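# Mount the wire spool on the rewinder's spindle

## Task

Put the wound wire spool onto the rewinding machine's spindle and push it fully in until it sits against the drive disc, with the disc's drive pin passing through one of the holes in the spool's flange.

## Robot and tools

Robot: two six-joint arms with parallel grippers, left_arm and right_arm. In the scene frame the origin is at table-top height midway between the nominal bases, +x points out over the table, +z points up, and left_arm is on the +y side. These names do not match left and right in the images. Calibrated bases: left_arm at (-0.003, +0.314, 0) m, right_arm at (-0.044, -0.226, 0) m, both with almost no yaw. Reported hand positions and orientations are in the scene frame and can be off by a few centimetres, more when the arm is stretched far out.

Gripper: the fingers point along the gripper's +z axis and close along its y axis. end_effector_position is the point between the pads, about 5 mm behind the fingertips.

The row: every command row has 14 plain numbers. The first 7 are left_arm and the last 7 are right_arm, and both blocks are required even if only one arm moves. Each block is: shoulder, elbow, waist, forearm roll, wrist pitch, wrist roll, then the opening. The six joint values are absolute target angles in radians, in the same convention as the Joint positions line, so they are not offsets. Waist and wrist pitch run opposite to the URDF sign, in both commands and readings. Allowed ranges in these numbers are: shoulder 0.000 to 3.140, elbow -2.967 to 0.000, waist -2.618 to 2.618, forearm roll -1.745 to 1.745, wrist pitch -1.220 to 1.220, wrist roll -2.094 to 2.094. A real end stop may lie up to 0.014 rad from these values. A call is refused if a target is more than 0.014 rad beyond a range end and also farther out than the current angle. A target past the real stop is clipped, and the result then says "joint sent to its limit". The opening is an absolute command from -1 (closed) to +1 (open, 0.070 m pad gap). Closing fully takes about 1 s. Sending 0 is also a command, so to keep a gripper as it is, repeat its current value.

execute_actions(actions, cameras): actions is a list of actions. Each action is a table of 1 to 15 rows, and each row runs for one 1/30 s step. If a table has fewer than 15 rows, its last row is held for the remaining steps, so every action lasts 0.5 s. Joint targets are rate-limited (3 rad/s, with ramp-up), and the gripper cannot jump more than 70 mm per step, so a far target can take several actions. Send the rest of it afterwards. An empty list just returns the full state and images. cameras picks cam_high, cam_low, cam_left_wrist or cam_right_wrist. Leaving it out, or giving null or ["all"], returns every camera, and [] returns none.

move(target, speed, blend, opening_speed, blocking, cameras): drives all joints smoothly toward one absolute 14-number row, or through a list of up to 15 such rows. speed is the top speed in rad/s of the joint that has the farthest to go, from 0.01 to 2, default 0.5. It can be one number or one per target. blend (rad) rounds off intermediate corners. opening_speed (at least 0.2 per second on the -1..1 scale) ramps the finger command gradually. Paths do not avoid obstacles or the other arm. With blocking=false the call returns after about 0.5 s while the move keeps running, and a new move takes over from it. The result adds a "move:" line showing how it ended: done, off_target, moving, held or fault. It also names each arm's worst joint error, and shows limits=held if steps were withheld.

wait(seconds 0 to 10): lets time pass while each arm holds its last command. stop: brakes a running move. zoom_image(camera, region [x0,y0,x1,y1] in pixels, at most 504x504): gives a closer view of the latest image; all cameras are 896x504. read_manual: licence text only. finished_scene(scene): ends the scene and cannot be undone. Call it only once the spool stays seated by itself.

Results: Joint positions lists, for each arm, the six joints in the row order followed by the pad gap in metres. Joint targets shows what the drives are aiming at now; resend these values to keep a joint still. grip_measured uses the command scale. To grip, command about 0.05 below the reading at first contact. Tool commands gives the current opening commands. Joint torques are whole drive outputs, including gravity, and are noisy and offset. Positive means toward larger angles. Runs of actions also print joint positions at sampled steps. "joint command not followed" means the inter-arm clearance check changed or held back targets. MOTOR HOT appears at 65 °C, and the arm goes limp at 80 °C.

Cautions: objects may get brief random pushes, so grip firmly. Do not drop the spool or release it while it is moving. Nothing may end up off the table. Move slowly near contact, because fast or deep pushes press hard. Contact torque at a joint's limit (21.1 N m for the base three, 7.36 N m for the wrist three) stops that arm for 10 s. The wrist motors give only about 4 N m including the held weight. Keep the arms apart, since hard contact between them can fail the scene. Avoid holding loads stretched out for long, to limit heating. Thinking time lets the simulation keep running.

Each tool is called after "Call:" as a command line: name --argument value for each argument, lists and objects as JSON in quotes; but a table of rows of numbers goes row by row, as --pt "numbers of a row", without its own name.

## Session

Call:
execute_actions --actions '[]'

Scene clock: 0.00 s.
left_arm: end_effector_position=(+0.0846, -0.0637, +0.1483) grip_measured=+0.99 end_effector_quat_wxyz=(+0.388, +0.324, +0.863, -0.002) | right_arm: end_effector_position=(+0.4110, -0.3773, +0.1143) grip_measured=+0.99 end_effector_quat_wxyz=(+0.190, +0.484, +0.854, +0.023)
Joint names: [shoulder, elbow, waist, forearm roll, wrist pitch, wrist roll]
Joint positions: left_arm=[1.761 -1.223 1.741 0.886 -1.138 -1.438 0.07] | right_arm=[1.985 -1.626 0.352 -0.043 -0.915 0.747 0.07]
Joint torques (N m): no reading
Motor temperatures (°C): left_arm=[32 31 36 35 34 29] | right_arm=[38 31 30 33 39 28]
Joint targets: left_arm=[1.761 -1.223 1.741 0.886 -1.138 -1.438] | right_arm=[1.985 -1.626 0.352 -0.043 -0.915 0.747]
Tool commands: left_gripper/opening=+1.0 right_gripper/opening=+1.0

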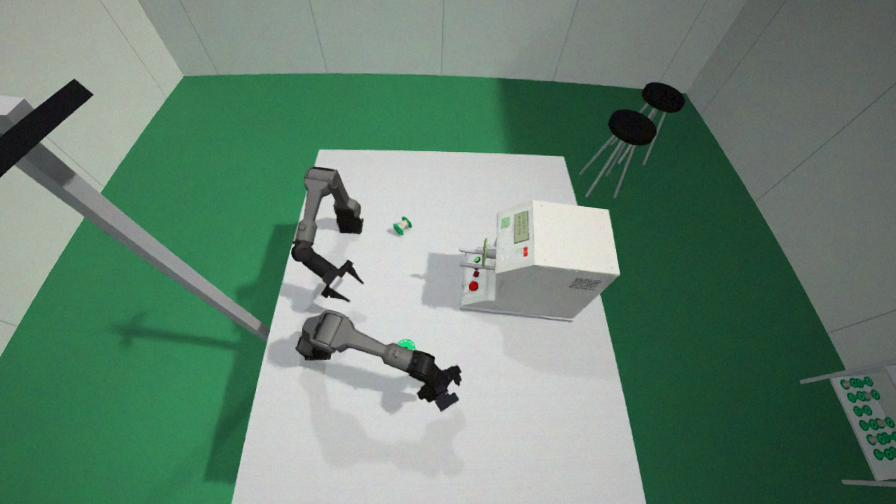

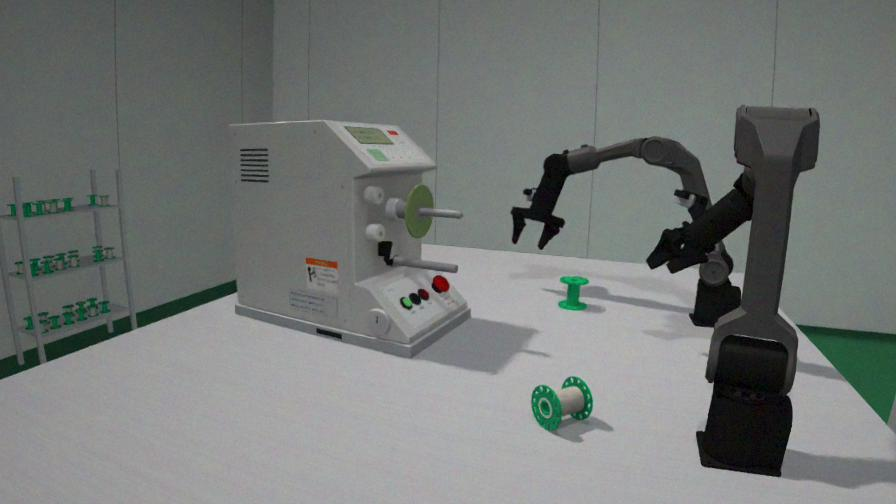

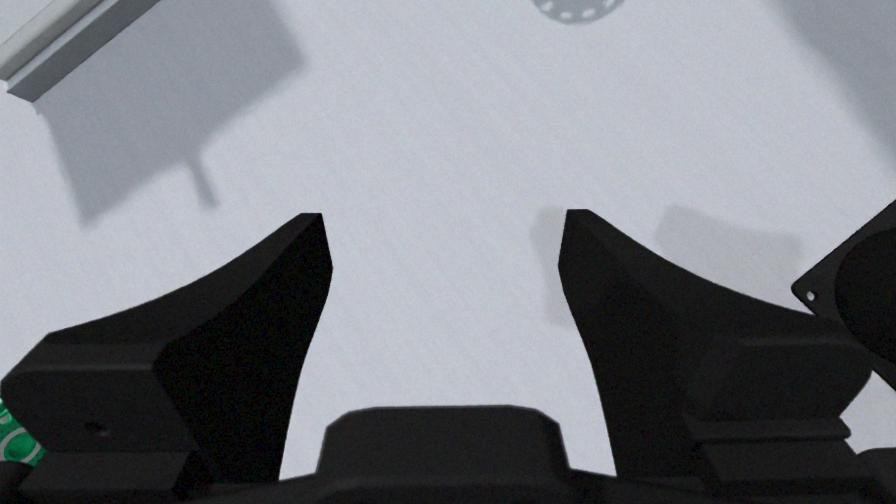

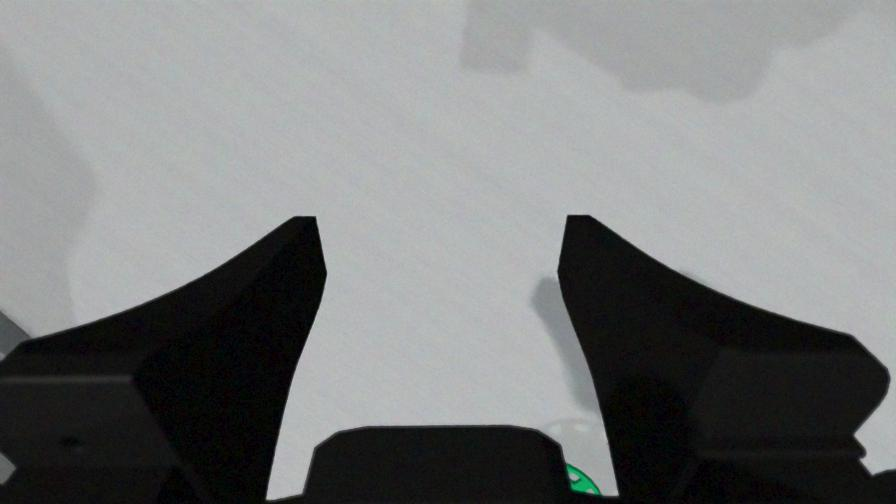

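Call:
zoom_image --camera "cam_low" --region '[340, 120, 620, 460]'

Call:
zoom_image --camera "cam_high" --region '[280, 150, 640, 350]'

Call:
zoom_image --camera "cam_low" --region '[520, 260, 620, 440]'

Call:
zoom_image --camera "cam_low" --region '[340, 170, 500, 300]'

Scaled by 1.482 from the camera's 896x504 image, which has a finer 1280x720 frame.

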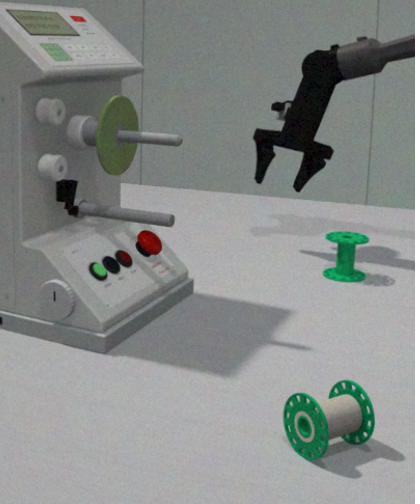

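Scaled by 1.400 from the camera's 896x504 image, which has a finer 1280x720 frame.

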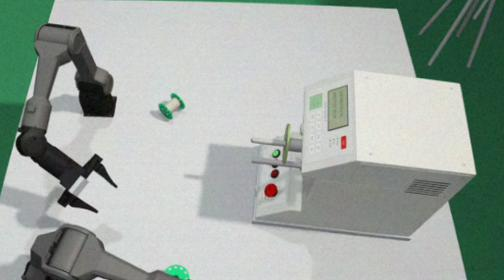

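Scaled by 2.800 from the camera's 896x504 image, which has a finer 1280x720 frame.

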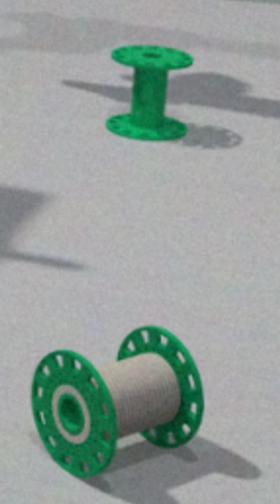

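Scaled by 3.150 from the camera's 896x504 image, which has a finer 1280x720 frame.

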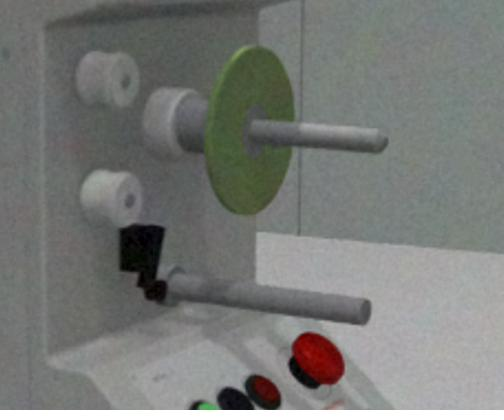

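Call:
zoom_image --camera "cam_high" --region '[370, 200, 440, 250]'

Call:
zoom_image --camera "cam_high" --region '[440, 190, 630, 330]'

Scaled by 7.200 from the camera's 896x504 image, which has a finer 1280x720 frame.

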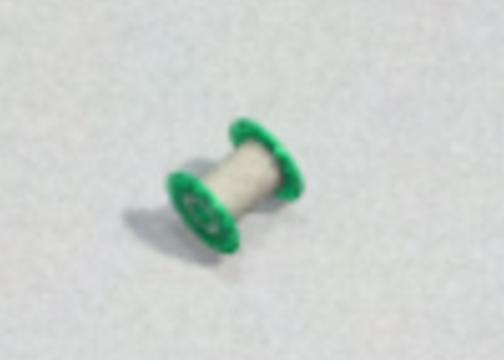

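Scaled by 2.653 from the camera's 896x504 image, which has a finer 1280x720 frame.

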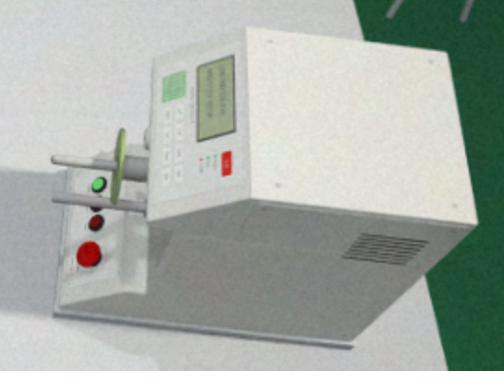

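Call:
move --target '[1.006, -0.8185, 0.25, 0, 0, 0, 1, 1.985, -1.626, 0.352, -0.043, -0.915, 0.747, 1]' --speed 0.8

Scene clock: 20.97 s.
left_arm: end_effector_position=(+0.3381, +0.2213, +0.3573) grip_measured=+0.99 end_effector_quat_wxyz=(+0.666, +0.098, +0.735, -0.089) | right_arm: end_effector_position=(+0.4110, -0.3773, +0.1143) grip_measured=+0.99 end_effector_quat_wxyz=(+0.190, +0.484, +0.854, +0.023)
Joint positions: left_arm=[1.005 -0.819 0.249 -0.001 0 0 0.07] | right_arm=[1.985 -1.626 0.352 -0.043 -0.915 0.747 0.07]
Joint torques (N m): left_arm=[-0.53 -6.47 1.09 0.03 0.63 -0.14] | right_arm=[-5.73 -6.07 -0.02 0.06 0.39 -0.02]
move: done

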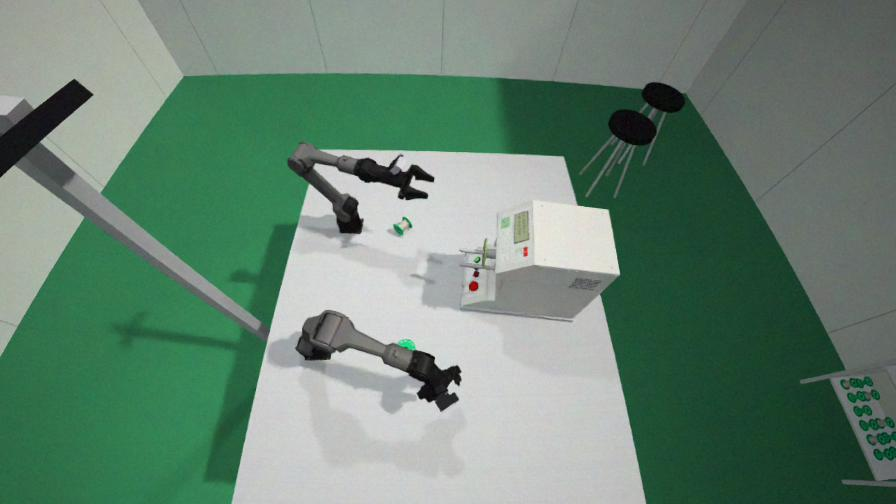

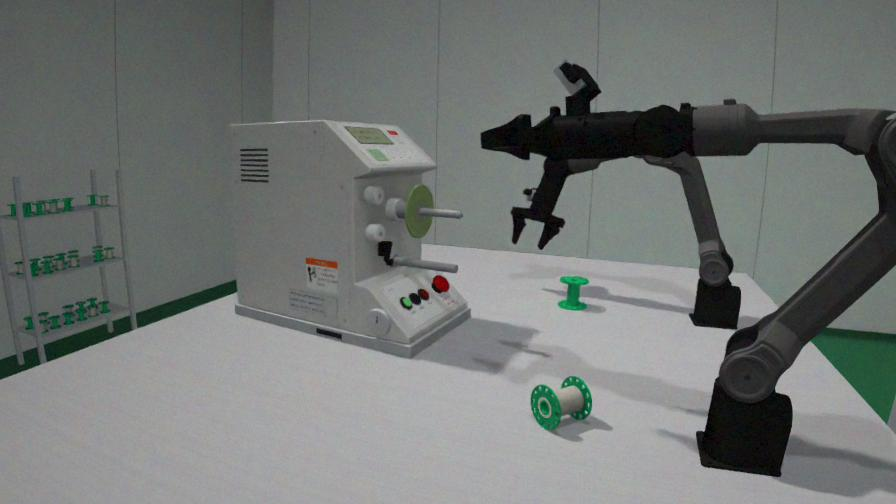

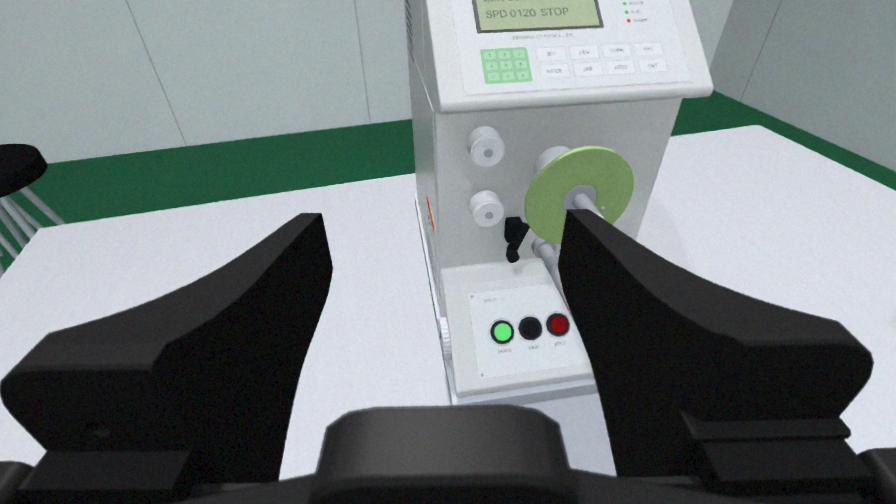

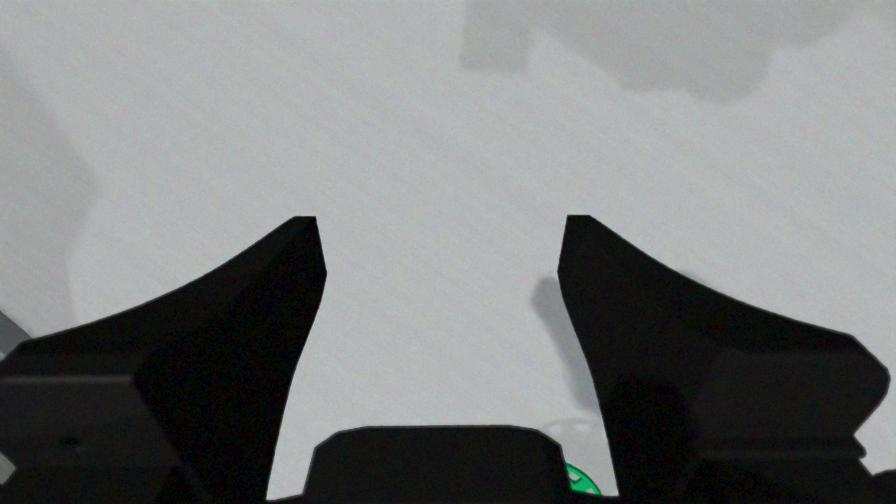

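Call:
zoom_image --camera "cam_left_wrist" --region '[500, 130, 660, 270]'

Scaled by 3.150 from the camera's 896x504 image, which has a finer 1280x720 frame.

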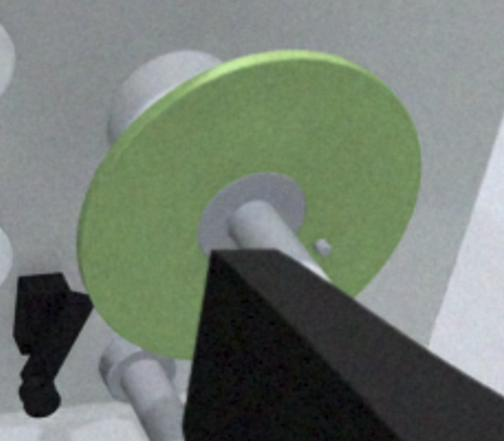

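Call:
move --target '[1.310, -0.947, 0.084, 0, -1.124, 0, 1, 1.985, -1.626, 0.352, -0.043, -0.915, 0.747, 1]' --speed 0.8 --cameras '["cam_high", "cam_left_wrist"]'

Scene clock: 32.20 s.
left_arm: end_effector_position=(+0.2450, +0.2888, +0.1400) grip_measured=+0.99 end_effector_quat_wxyz=(+0.085, +0.050, +0.995, -0.005) | right_arm: end_effector_position=(+0.4110, -0.3773, +0.1143) grip_measured=+0.99 end_effector_quat_wxyz=(+0.190, +0.484, +0.854, +0.023)
Joint positions: left_arm=[1.31 -0.947 0.084 -0.001 -1.124 0 0.07] | right_arm=[1.985 -1.626 0.352 -0.043 -0.915 0.747 0.07]
Joint torques (N m): left_arm=[-3.24 -7.41 0.14 -0.04 0.22 -0.01] | right_arm=[-5.81 -6.61 -0.02 0.01 0.47 -0.07]
move: done
Images, in order: cam_high, cam_left_wrist.

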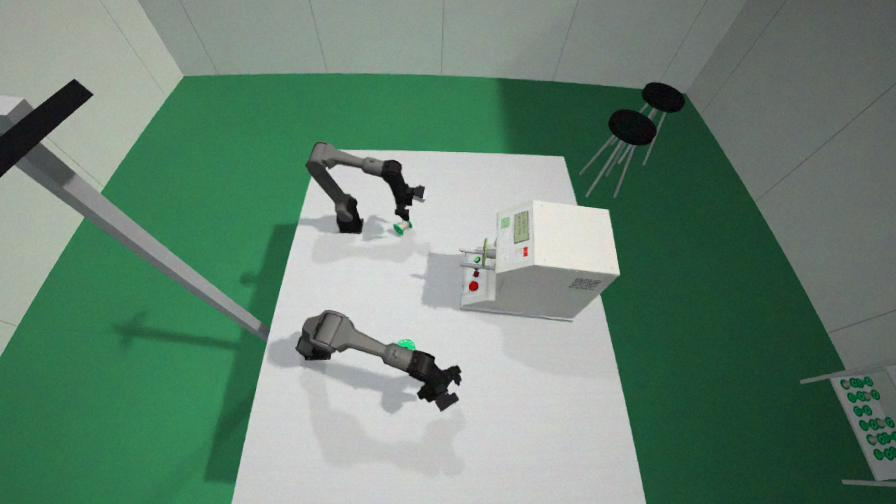

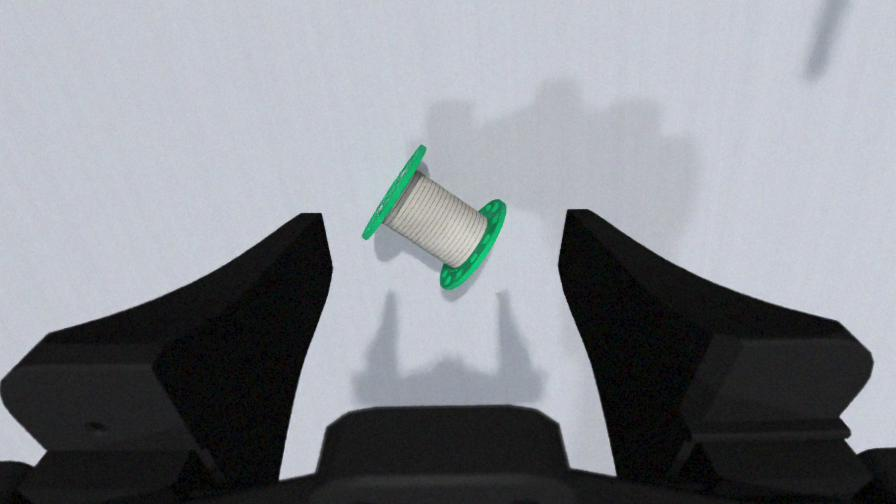

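Call:
zoom_image --camera "cam_left_wrist" --region '[340, 130, 540, 310]'

Scaled by 2.520 from the camera's 896x504 image, which has a finer 1280x720 frame.

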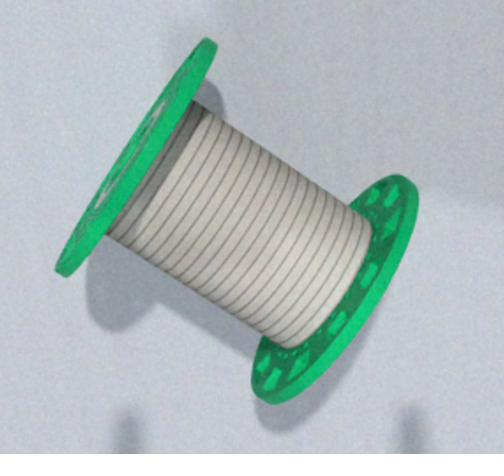

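Call:
move --target '[1.3686, -0.8472, 0.061, 0, -1.1366, -0.94, 1, 1.985, -1.626, 0.352, -0.043, -0.915, 0.747, 1]' --speed 0.6 --cameras '["cam_high", "cam_low", "cam_left_wrist"]'

Scene clock: 43.10 s.
left_arm: end_effector_position=(+0.2141, +0.2969, +0.1002) grip_measured=+0.99 end_effector_quat_wxyz=(+0.000, -0.419, +0.908, +0.000) | right_arm: end_effector_position=(+0.4110, -0.3773, +0.1143) grip_measured=+0.99 end_effector_quat_wxyz=(+0.190, +0.484, +0.854, +0.023)
Joint positions: left_arm=[1.368 -0.848 0.061 -0.001 -1.137 -0.941 0.07] | right_arm=[1.985 -1.626 0.352 -0.043 -0.915 0.747 0.07]
Joint torques (N m): left_arm=[-2.68 -5.1 -0.17 0.04 0.02 0.26] | right_arm=[-5.86 -6.65 0.12 -0.02 0.52 -0.1]
move: done
Images, in order: cam_high, cam_low, cam_left_wrist.

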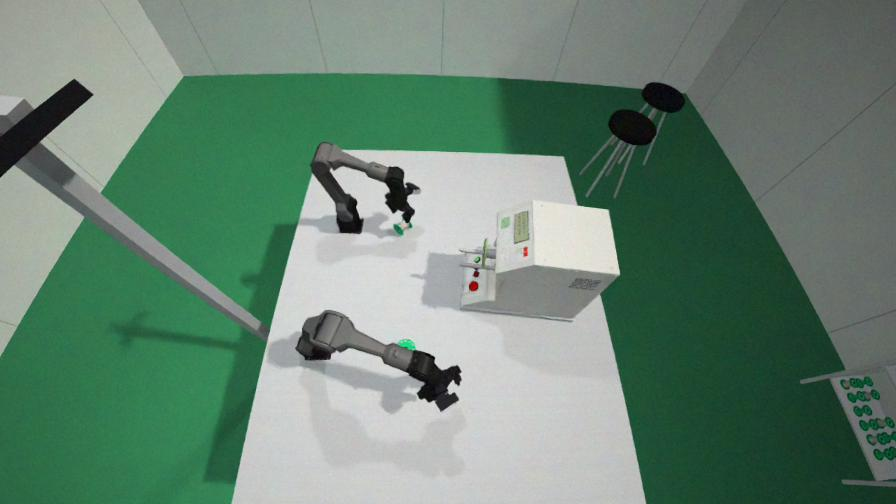

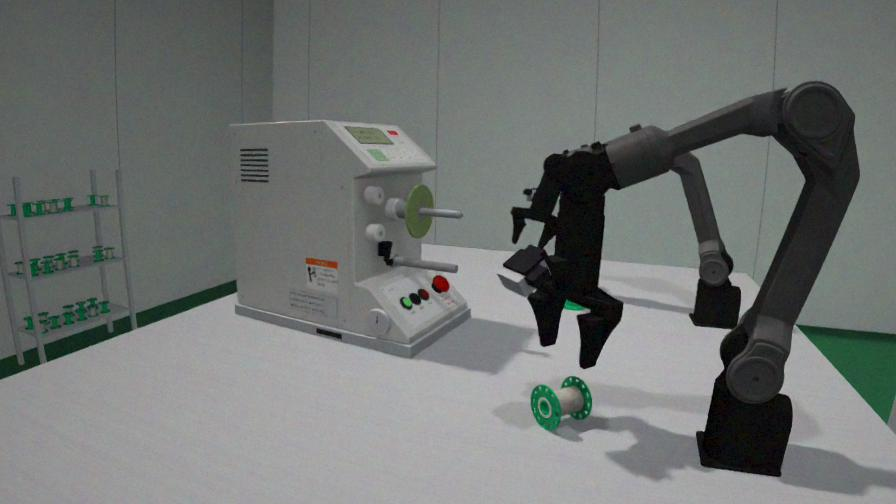

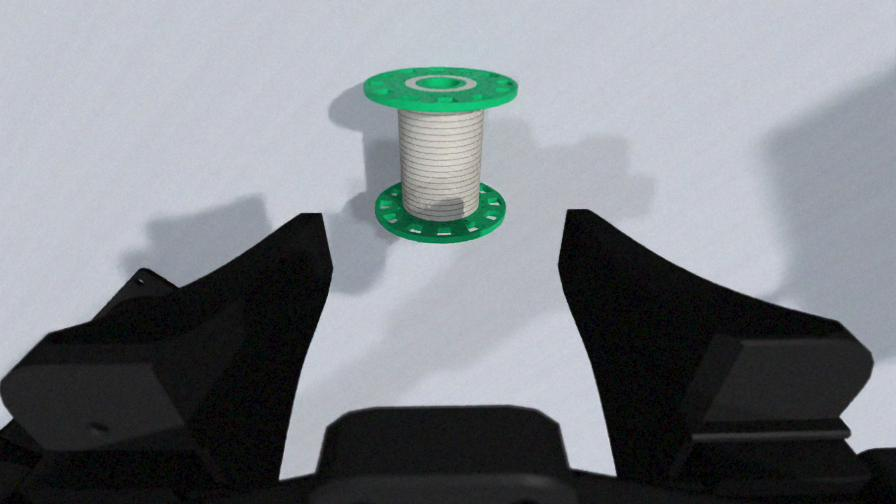

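Call:
zoom_image --camera "cam_left_wrist" --region '[350, 50, 530, 250]'

Scaled by 2.520 from the camera's 896x504 image, which has a finer 1280x720 frame.

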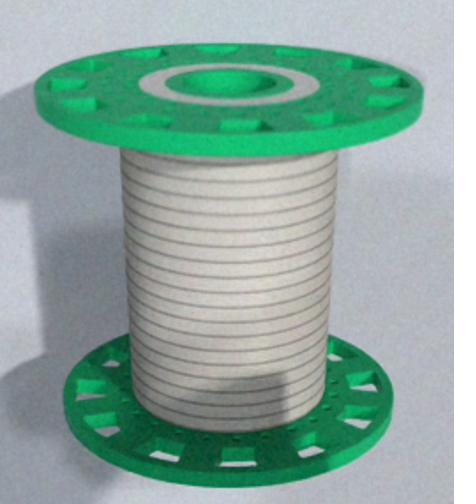

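Call:
move --pt "1.3686 -0.8472 0.045 0 -1.1366 -0.924 1 1.985 -1.626 0.352 -0.043 -0.915 0.747 1" --pt "1.5008 -0.6749 0.045 0 -0.8321 -0.924 1 1.985 -1.626 0.352 -0.043 -0.915 0.747 1" --speed 0.25 --cameras '["cam_low", "cam_left_wrist"]'

Scene clock: 50.17 s.
left_arm: end_effector_position=(+0.2150, +0.3005, +0.0326) grip_measured=+0.99 end_effector_quat_wxyz=(-0.001, -0.418, +0.908, +0.000) | right_arm: end_effector_position=(+0.4110, -0.3773, +0.1143) grip_measured=+0.99 end_effector_quat_wxyz=(+0.190, +0.484, +0.854, +0.023)
Joint positions: left_arm=[1.502 -0.674 0.045 -0.001 -0.832 -0.923 0.07] | right_arm=[1.985 -1.626 0.352 -0.043 -0.915 0.747 0.07]
Joint torques (N m): left_arm=[-3.95 -5.44 1.13 0.07 -0.02 -0.13] | right_arm=[-5.85 -6.58 0.18 -0.05 0.58 -0.12]
move: done
Images, in order: cam_low, cam_left_wrist.

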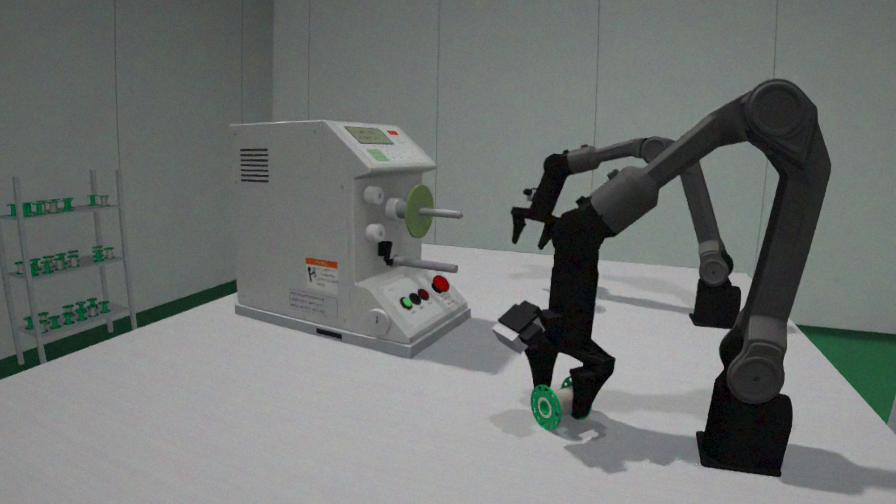

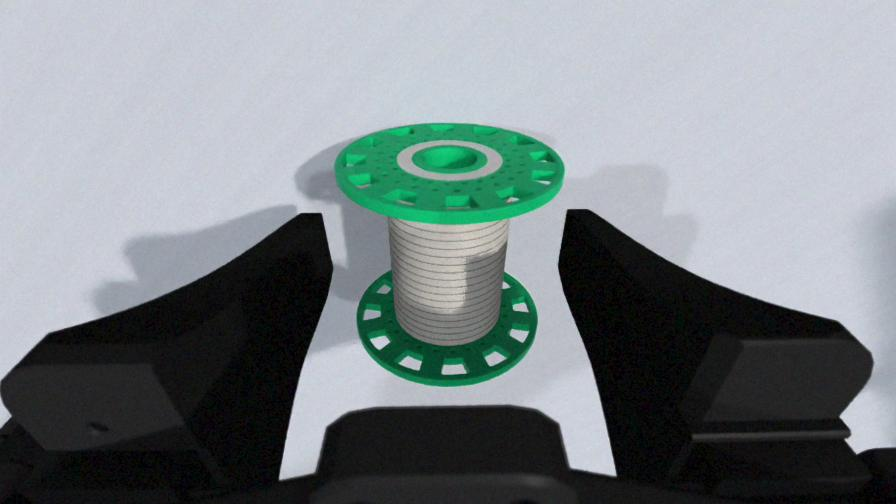

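Call:
zoom_image --camera "cam_left_wrist" --region '[320, 110, 580, 400]'

Scaled by 1.738 from the camera's 896x504 image, which has a finer 1280x720 frame.

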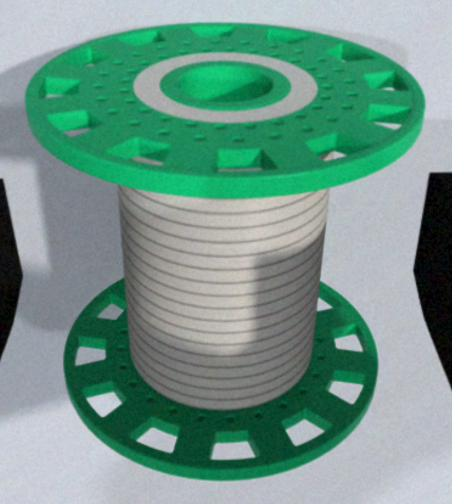

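Call:
zoom_image --camera "cam_low" --region '[490, 290, 640, 440]'

Call:
zoom_image --camera "cam_high" --region '[370, 170, 440, 250]'

Scaled by 3.360 from the camera's 896x504 image, which has a finer 1280x720 frame.

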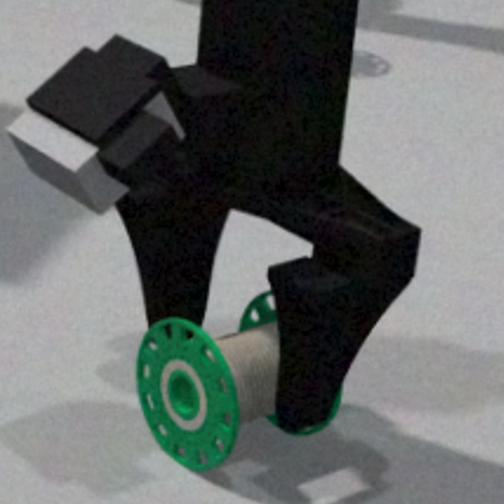

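This scene's latest camera images include none from cam_high. They are from: cam_low, cam_left_wrist. cam_high's image comes with the result of a call that names it in "cameras".

Call:
move --target '[1.5008, -0.6749, 0.045, 0, -0.8321, -0.924, 0.3, 1.985, -1.626, 0.352, -0.043, -0.915, 0.747, 1]' --opening_speed 0.5 --cameras '["cam_high", "cam_low", "cam_left_wrist"]'

Call:
zoom_image --camera "cam_low" --region '[490, 290, 640, 440]'

Call:
zoom_image --camera "cam_high" --region '[370, 170, 440, 250]'

Call:
zoom_image --camera "cam_left_wrist" --region '[280, 110, 620, 400]'

Scene clock: 60.43 s.
left_arm: end_effector_position=(+0.2153, +0.3005, +0.0328) grip_measured=+0.30 end_effector_quat_wxyz=(+0.000, -0.418, +0.908, +0.000) | right_arm: end_effector_position=(+0.4110, -0.3773, +0.1143) grip_measured=+0.99 end_effector_quat_wxyz=(+0.190, +0.484, +0.854, +0.023)
Joint positions: left_arm=[1.502 -0.675 0.045 -0.001 -0.832 -0.923 0.045] | right_arm=[1.985 -1.626 0.352 -0.043 -0.915 0.747 0.07]
Joint torques (N m): left_arm=[-4.77 -5.46 1.07 0 0.04 -0.08] | right_arm=[-5.92 -6.58 0.22 -0.08 0.64 -0.14]
move: done
Images, in order: cam_high, cam_low, cam_left_wrist.

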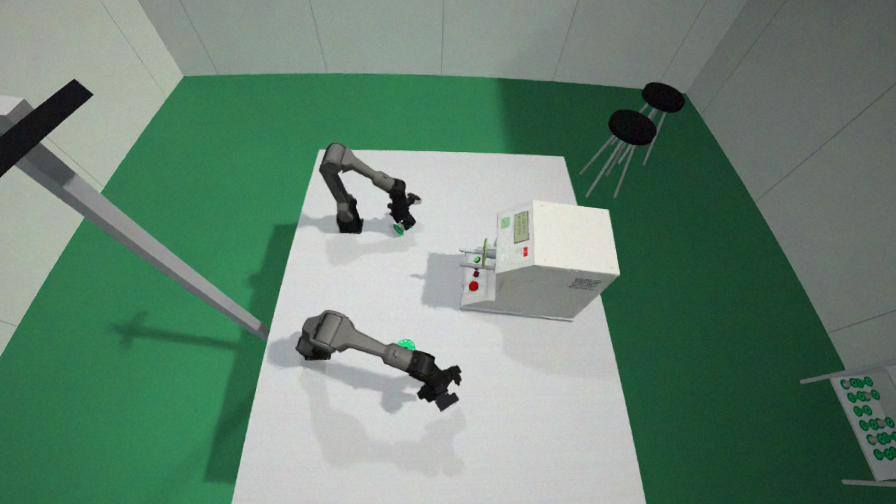

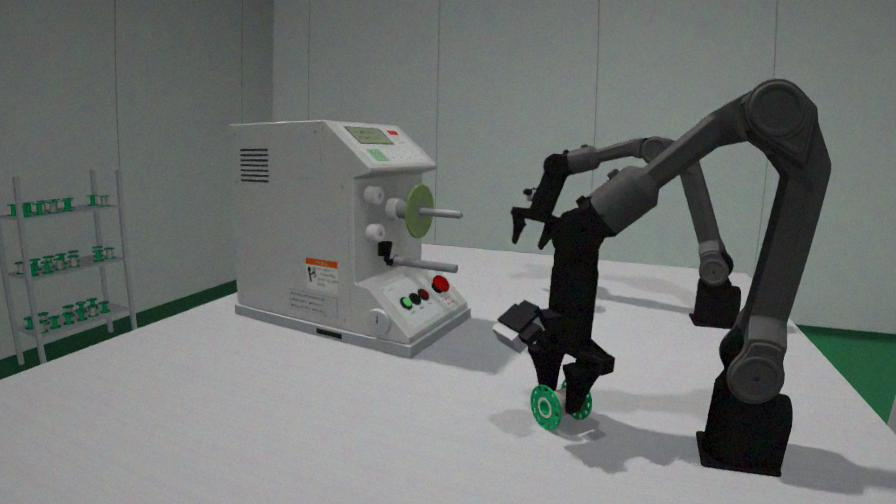

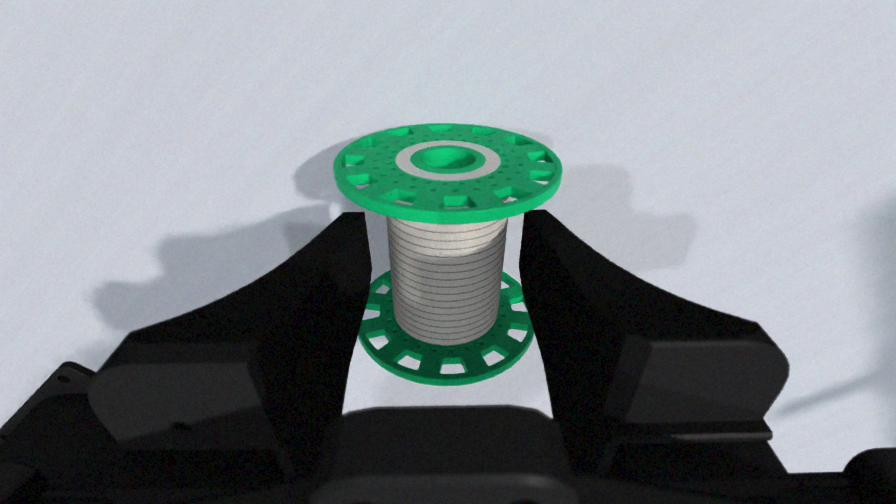

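Scaled by 3.360 from the camera's 896x504 image, which has a finer 1280x720 frame.

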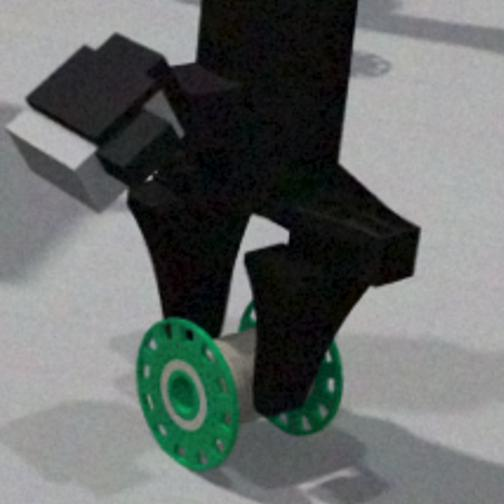

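Scaled by 6.300 from the camera's 896x504 image, which has a finer 1280x720 frame.

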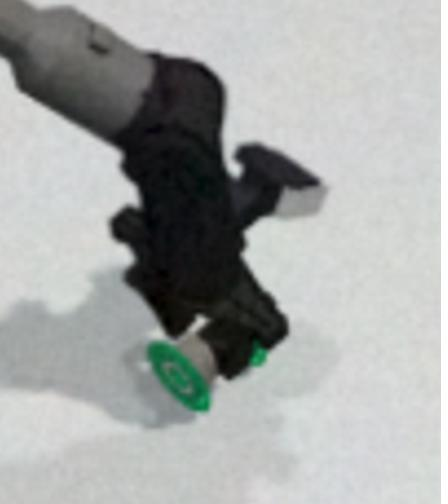

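Scaled by 1.482 from the camera's 896x504 image, which has a finer 1280x720 frame.

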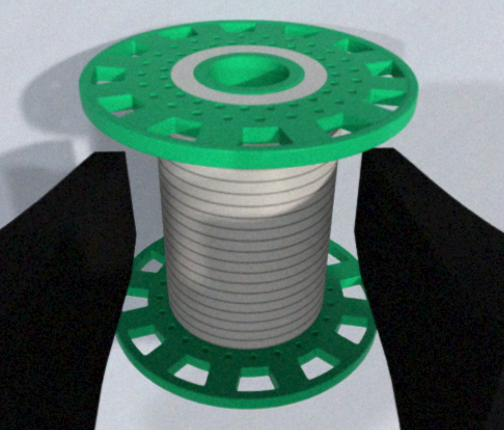

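Call:
move --target '[1.5008, -0.6749, 0.045, 0, -0.8321, -0.924, -0.15, 1.985, -1.626, 0.352, -0.043, -0.915, 0.747, 1]' --opening_speed 0.4 --cameras '["cam_low", "cam_left_wrist"]'

Call:
zoom_image --camera "cam_left_wrist" --region '[280, 110, 620, 400]'

Call:
zoom_image --camera "cam_low" --region '[490, 290, 640, 440]'

Scene clock: 64.73 s.
left_arm: end_effector_position=(+0.2153, +0.3005, +0.0328) grip_measured=-0.01 end_effector_quat_wxyz=(+0.000, -0.418, +0.908, +0.000) | right_arm: end_effector_position=(+0.4110, -0.3773, +0.1143) grip_measured=+0.99 end_effector_quat_wxyz=(+0.190, +0.484, +0.854, +0.023)
Joint positions: left_arm=[1.502 -0.675 0.045 -0.001 -0.832 -0.923 0.035] | right_arm=[1.985 -1.626 0.352 -0.043 -0.915 0.747 0.07]
Joint torques (N m): left_arm=[-4.63 -4.83 0.93 0.05 0.01 -0.03] | right_arm=[-5.93 -6.52 0.3 -0.11 0.66 -0.15]
move: done
Images, in order: cam_low, cam_left_wrist.

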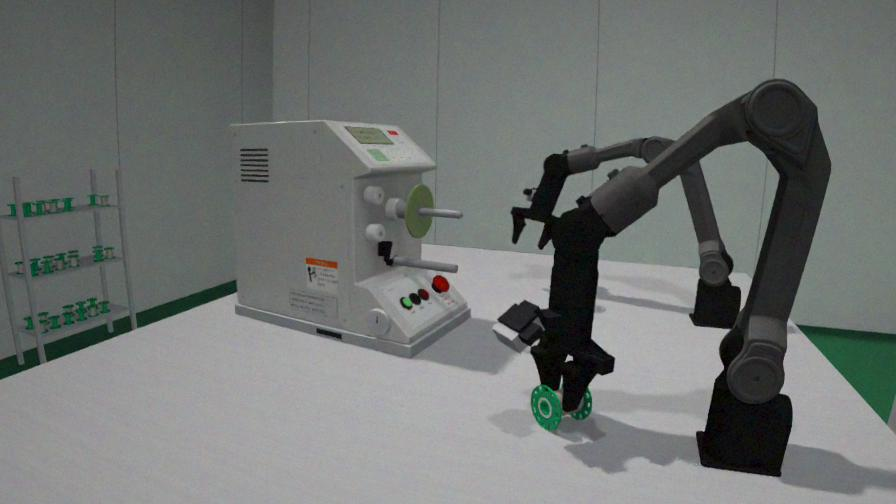

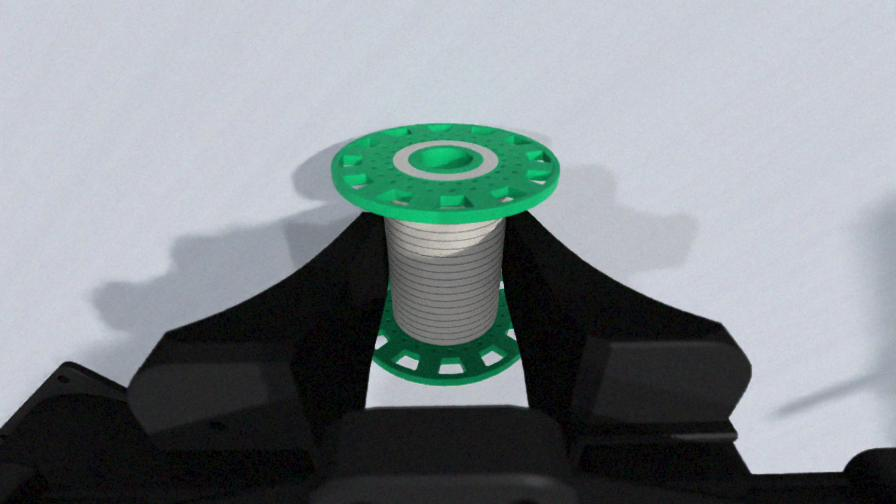

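Scaled by 1.482 from the camera's 896x504 image, which has a finer 1280x720 frame.

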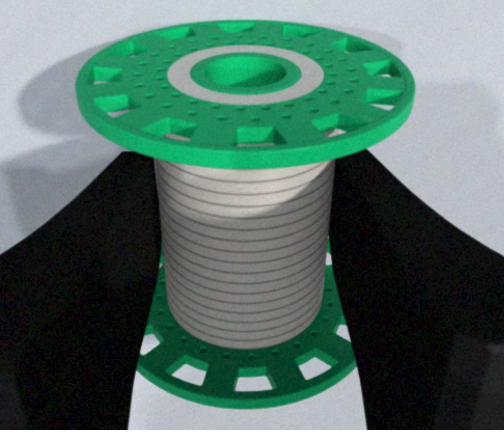

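Scaled by 3.360 from the camera's 896x504 image, which has a finer 1280x720 frame.

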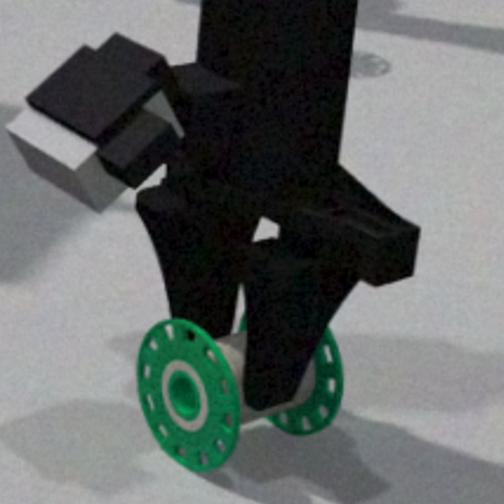

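Call:
move --target '[1.3686, -0.8472, 0.045, 0, -1.1366, -0.924, -0.15, 1.2945, -0.4039, -0.402, 0, 0.953, 0, 1]' --speed 0.7

Scene clock: 75.43 s.
left_arm: end_effector_position=(+0.2143, +0.3005, +0.1002) grip_measured=-0.01 end_effector_quat_wxyz=(+0.000, -0.418, +0.908, +0.000) | right_arm: end_effector_position=(+0.2881, -0.0656, +0.2727) grip_measured=+0.99 end_effector_quat_wxyz=(+0.739, -0.146, +0.636, +0.169)
Joint positions: left_arm=[1.368 -0.847 0.045 -0.001 -1.137 -0.923 0.035] | right_arm=[1.294 -0.402 -0.403 0 0.953 0 0.07]
Joint torques (N m): left_arm=[-4.38 -7.14 0.44 -0.05 0.11 0.04] | right_arm=[-1.56 -5.86 1.37 0.12 1.04 -0.01]
move: done

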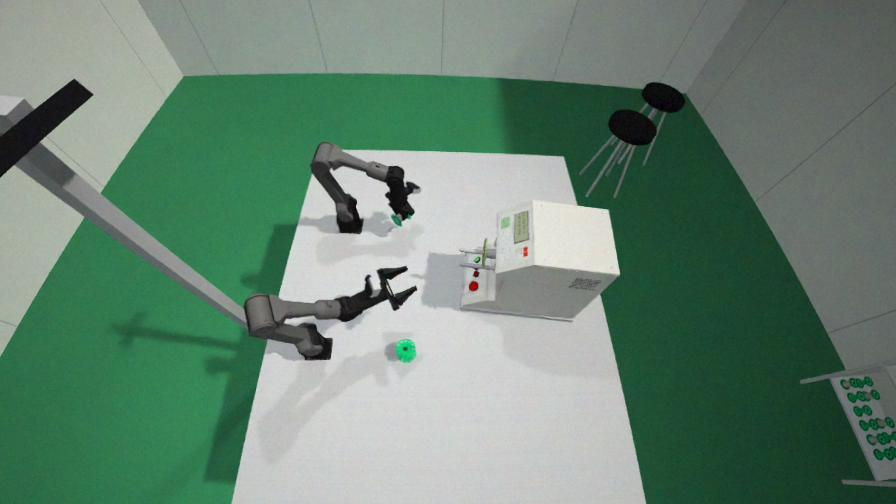

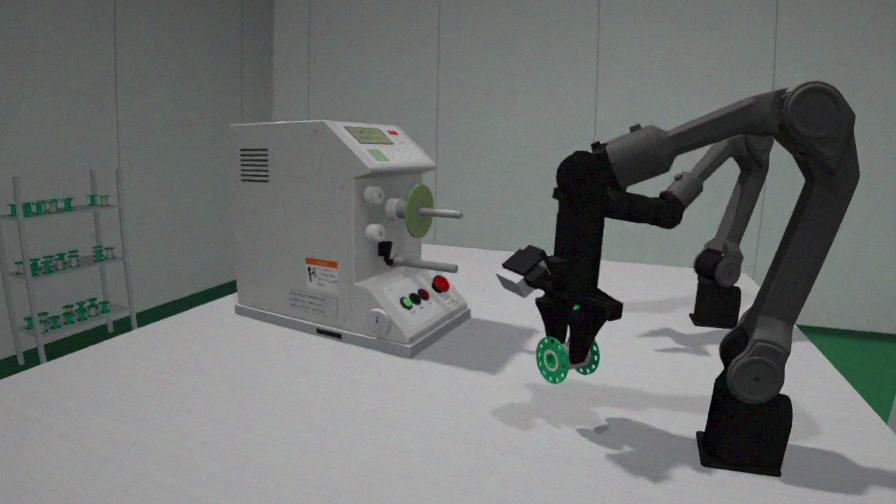

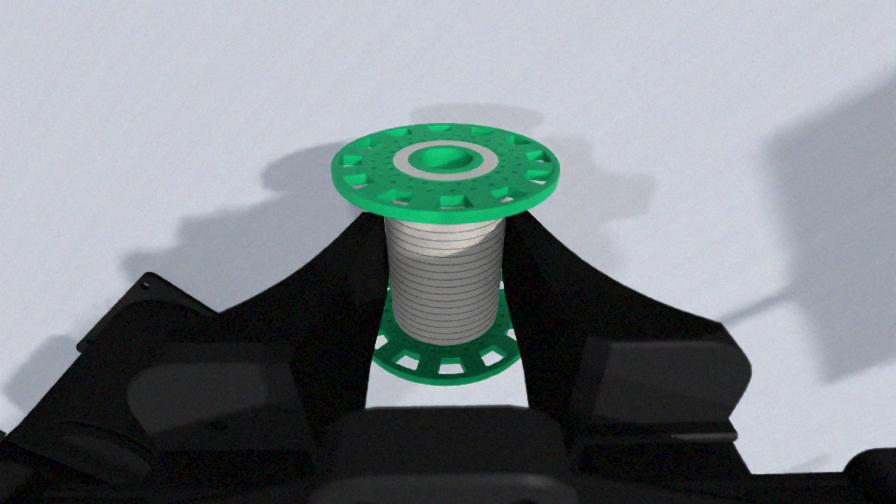

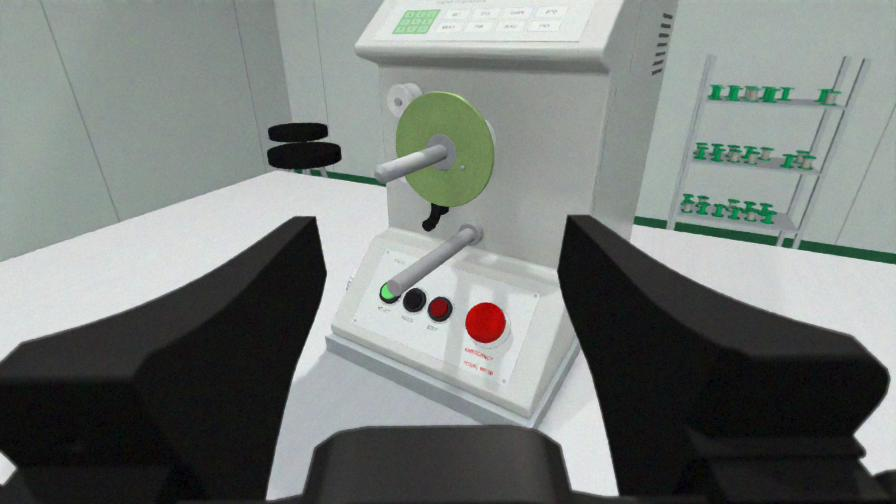

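Call:
zoom_image --camera "cam_right_wrist" --region '[360, 80, 520, 310]'

Call:
zoom_image --camera "cam_high" --region '[440, 190, 560, 330]'

Scaled by 2.191 from the camera's 896x504 image, which has a finer 1280x720 frame.

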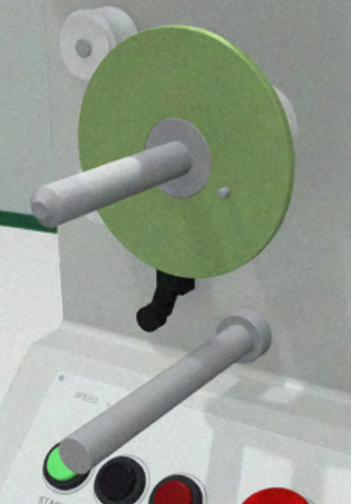

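Scaled by 3.600 from the camera's 896x504 image, which has a finer 1280x720 frame.

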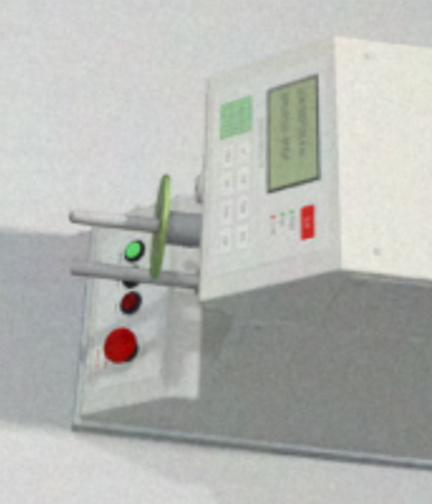

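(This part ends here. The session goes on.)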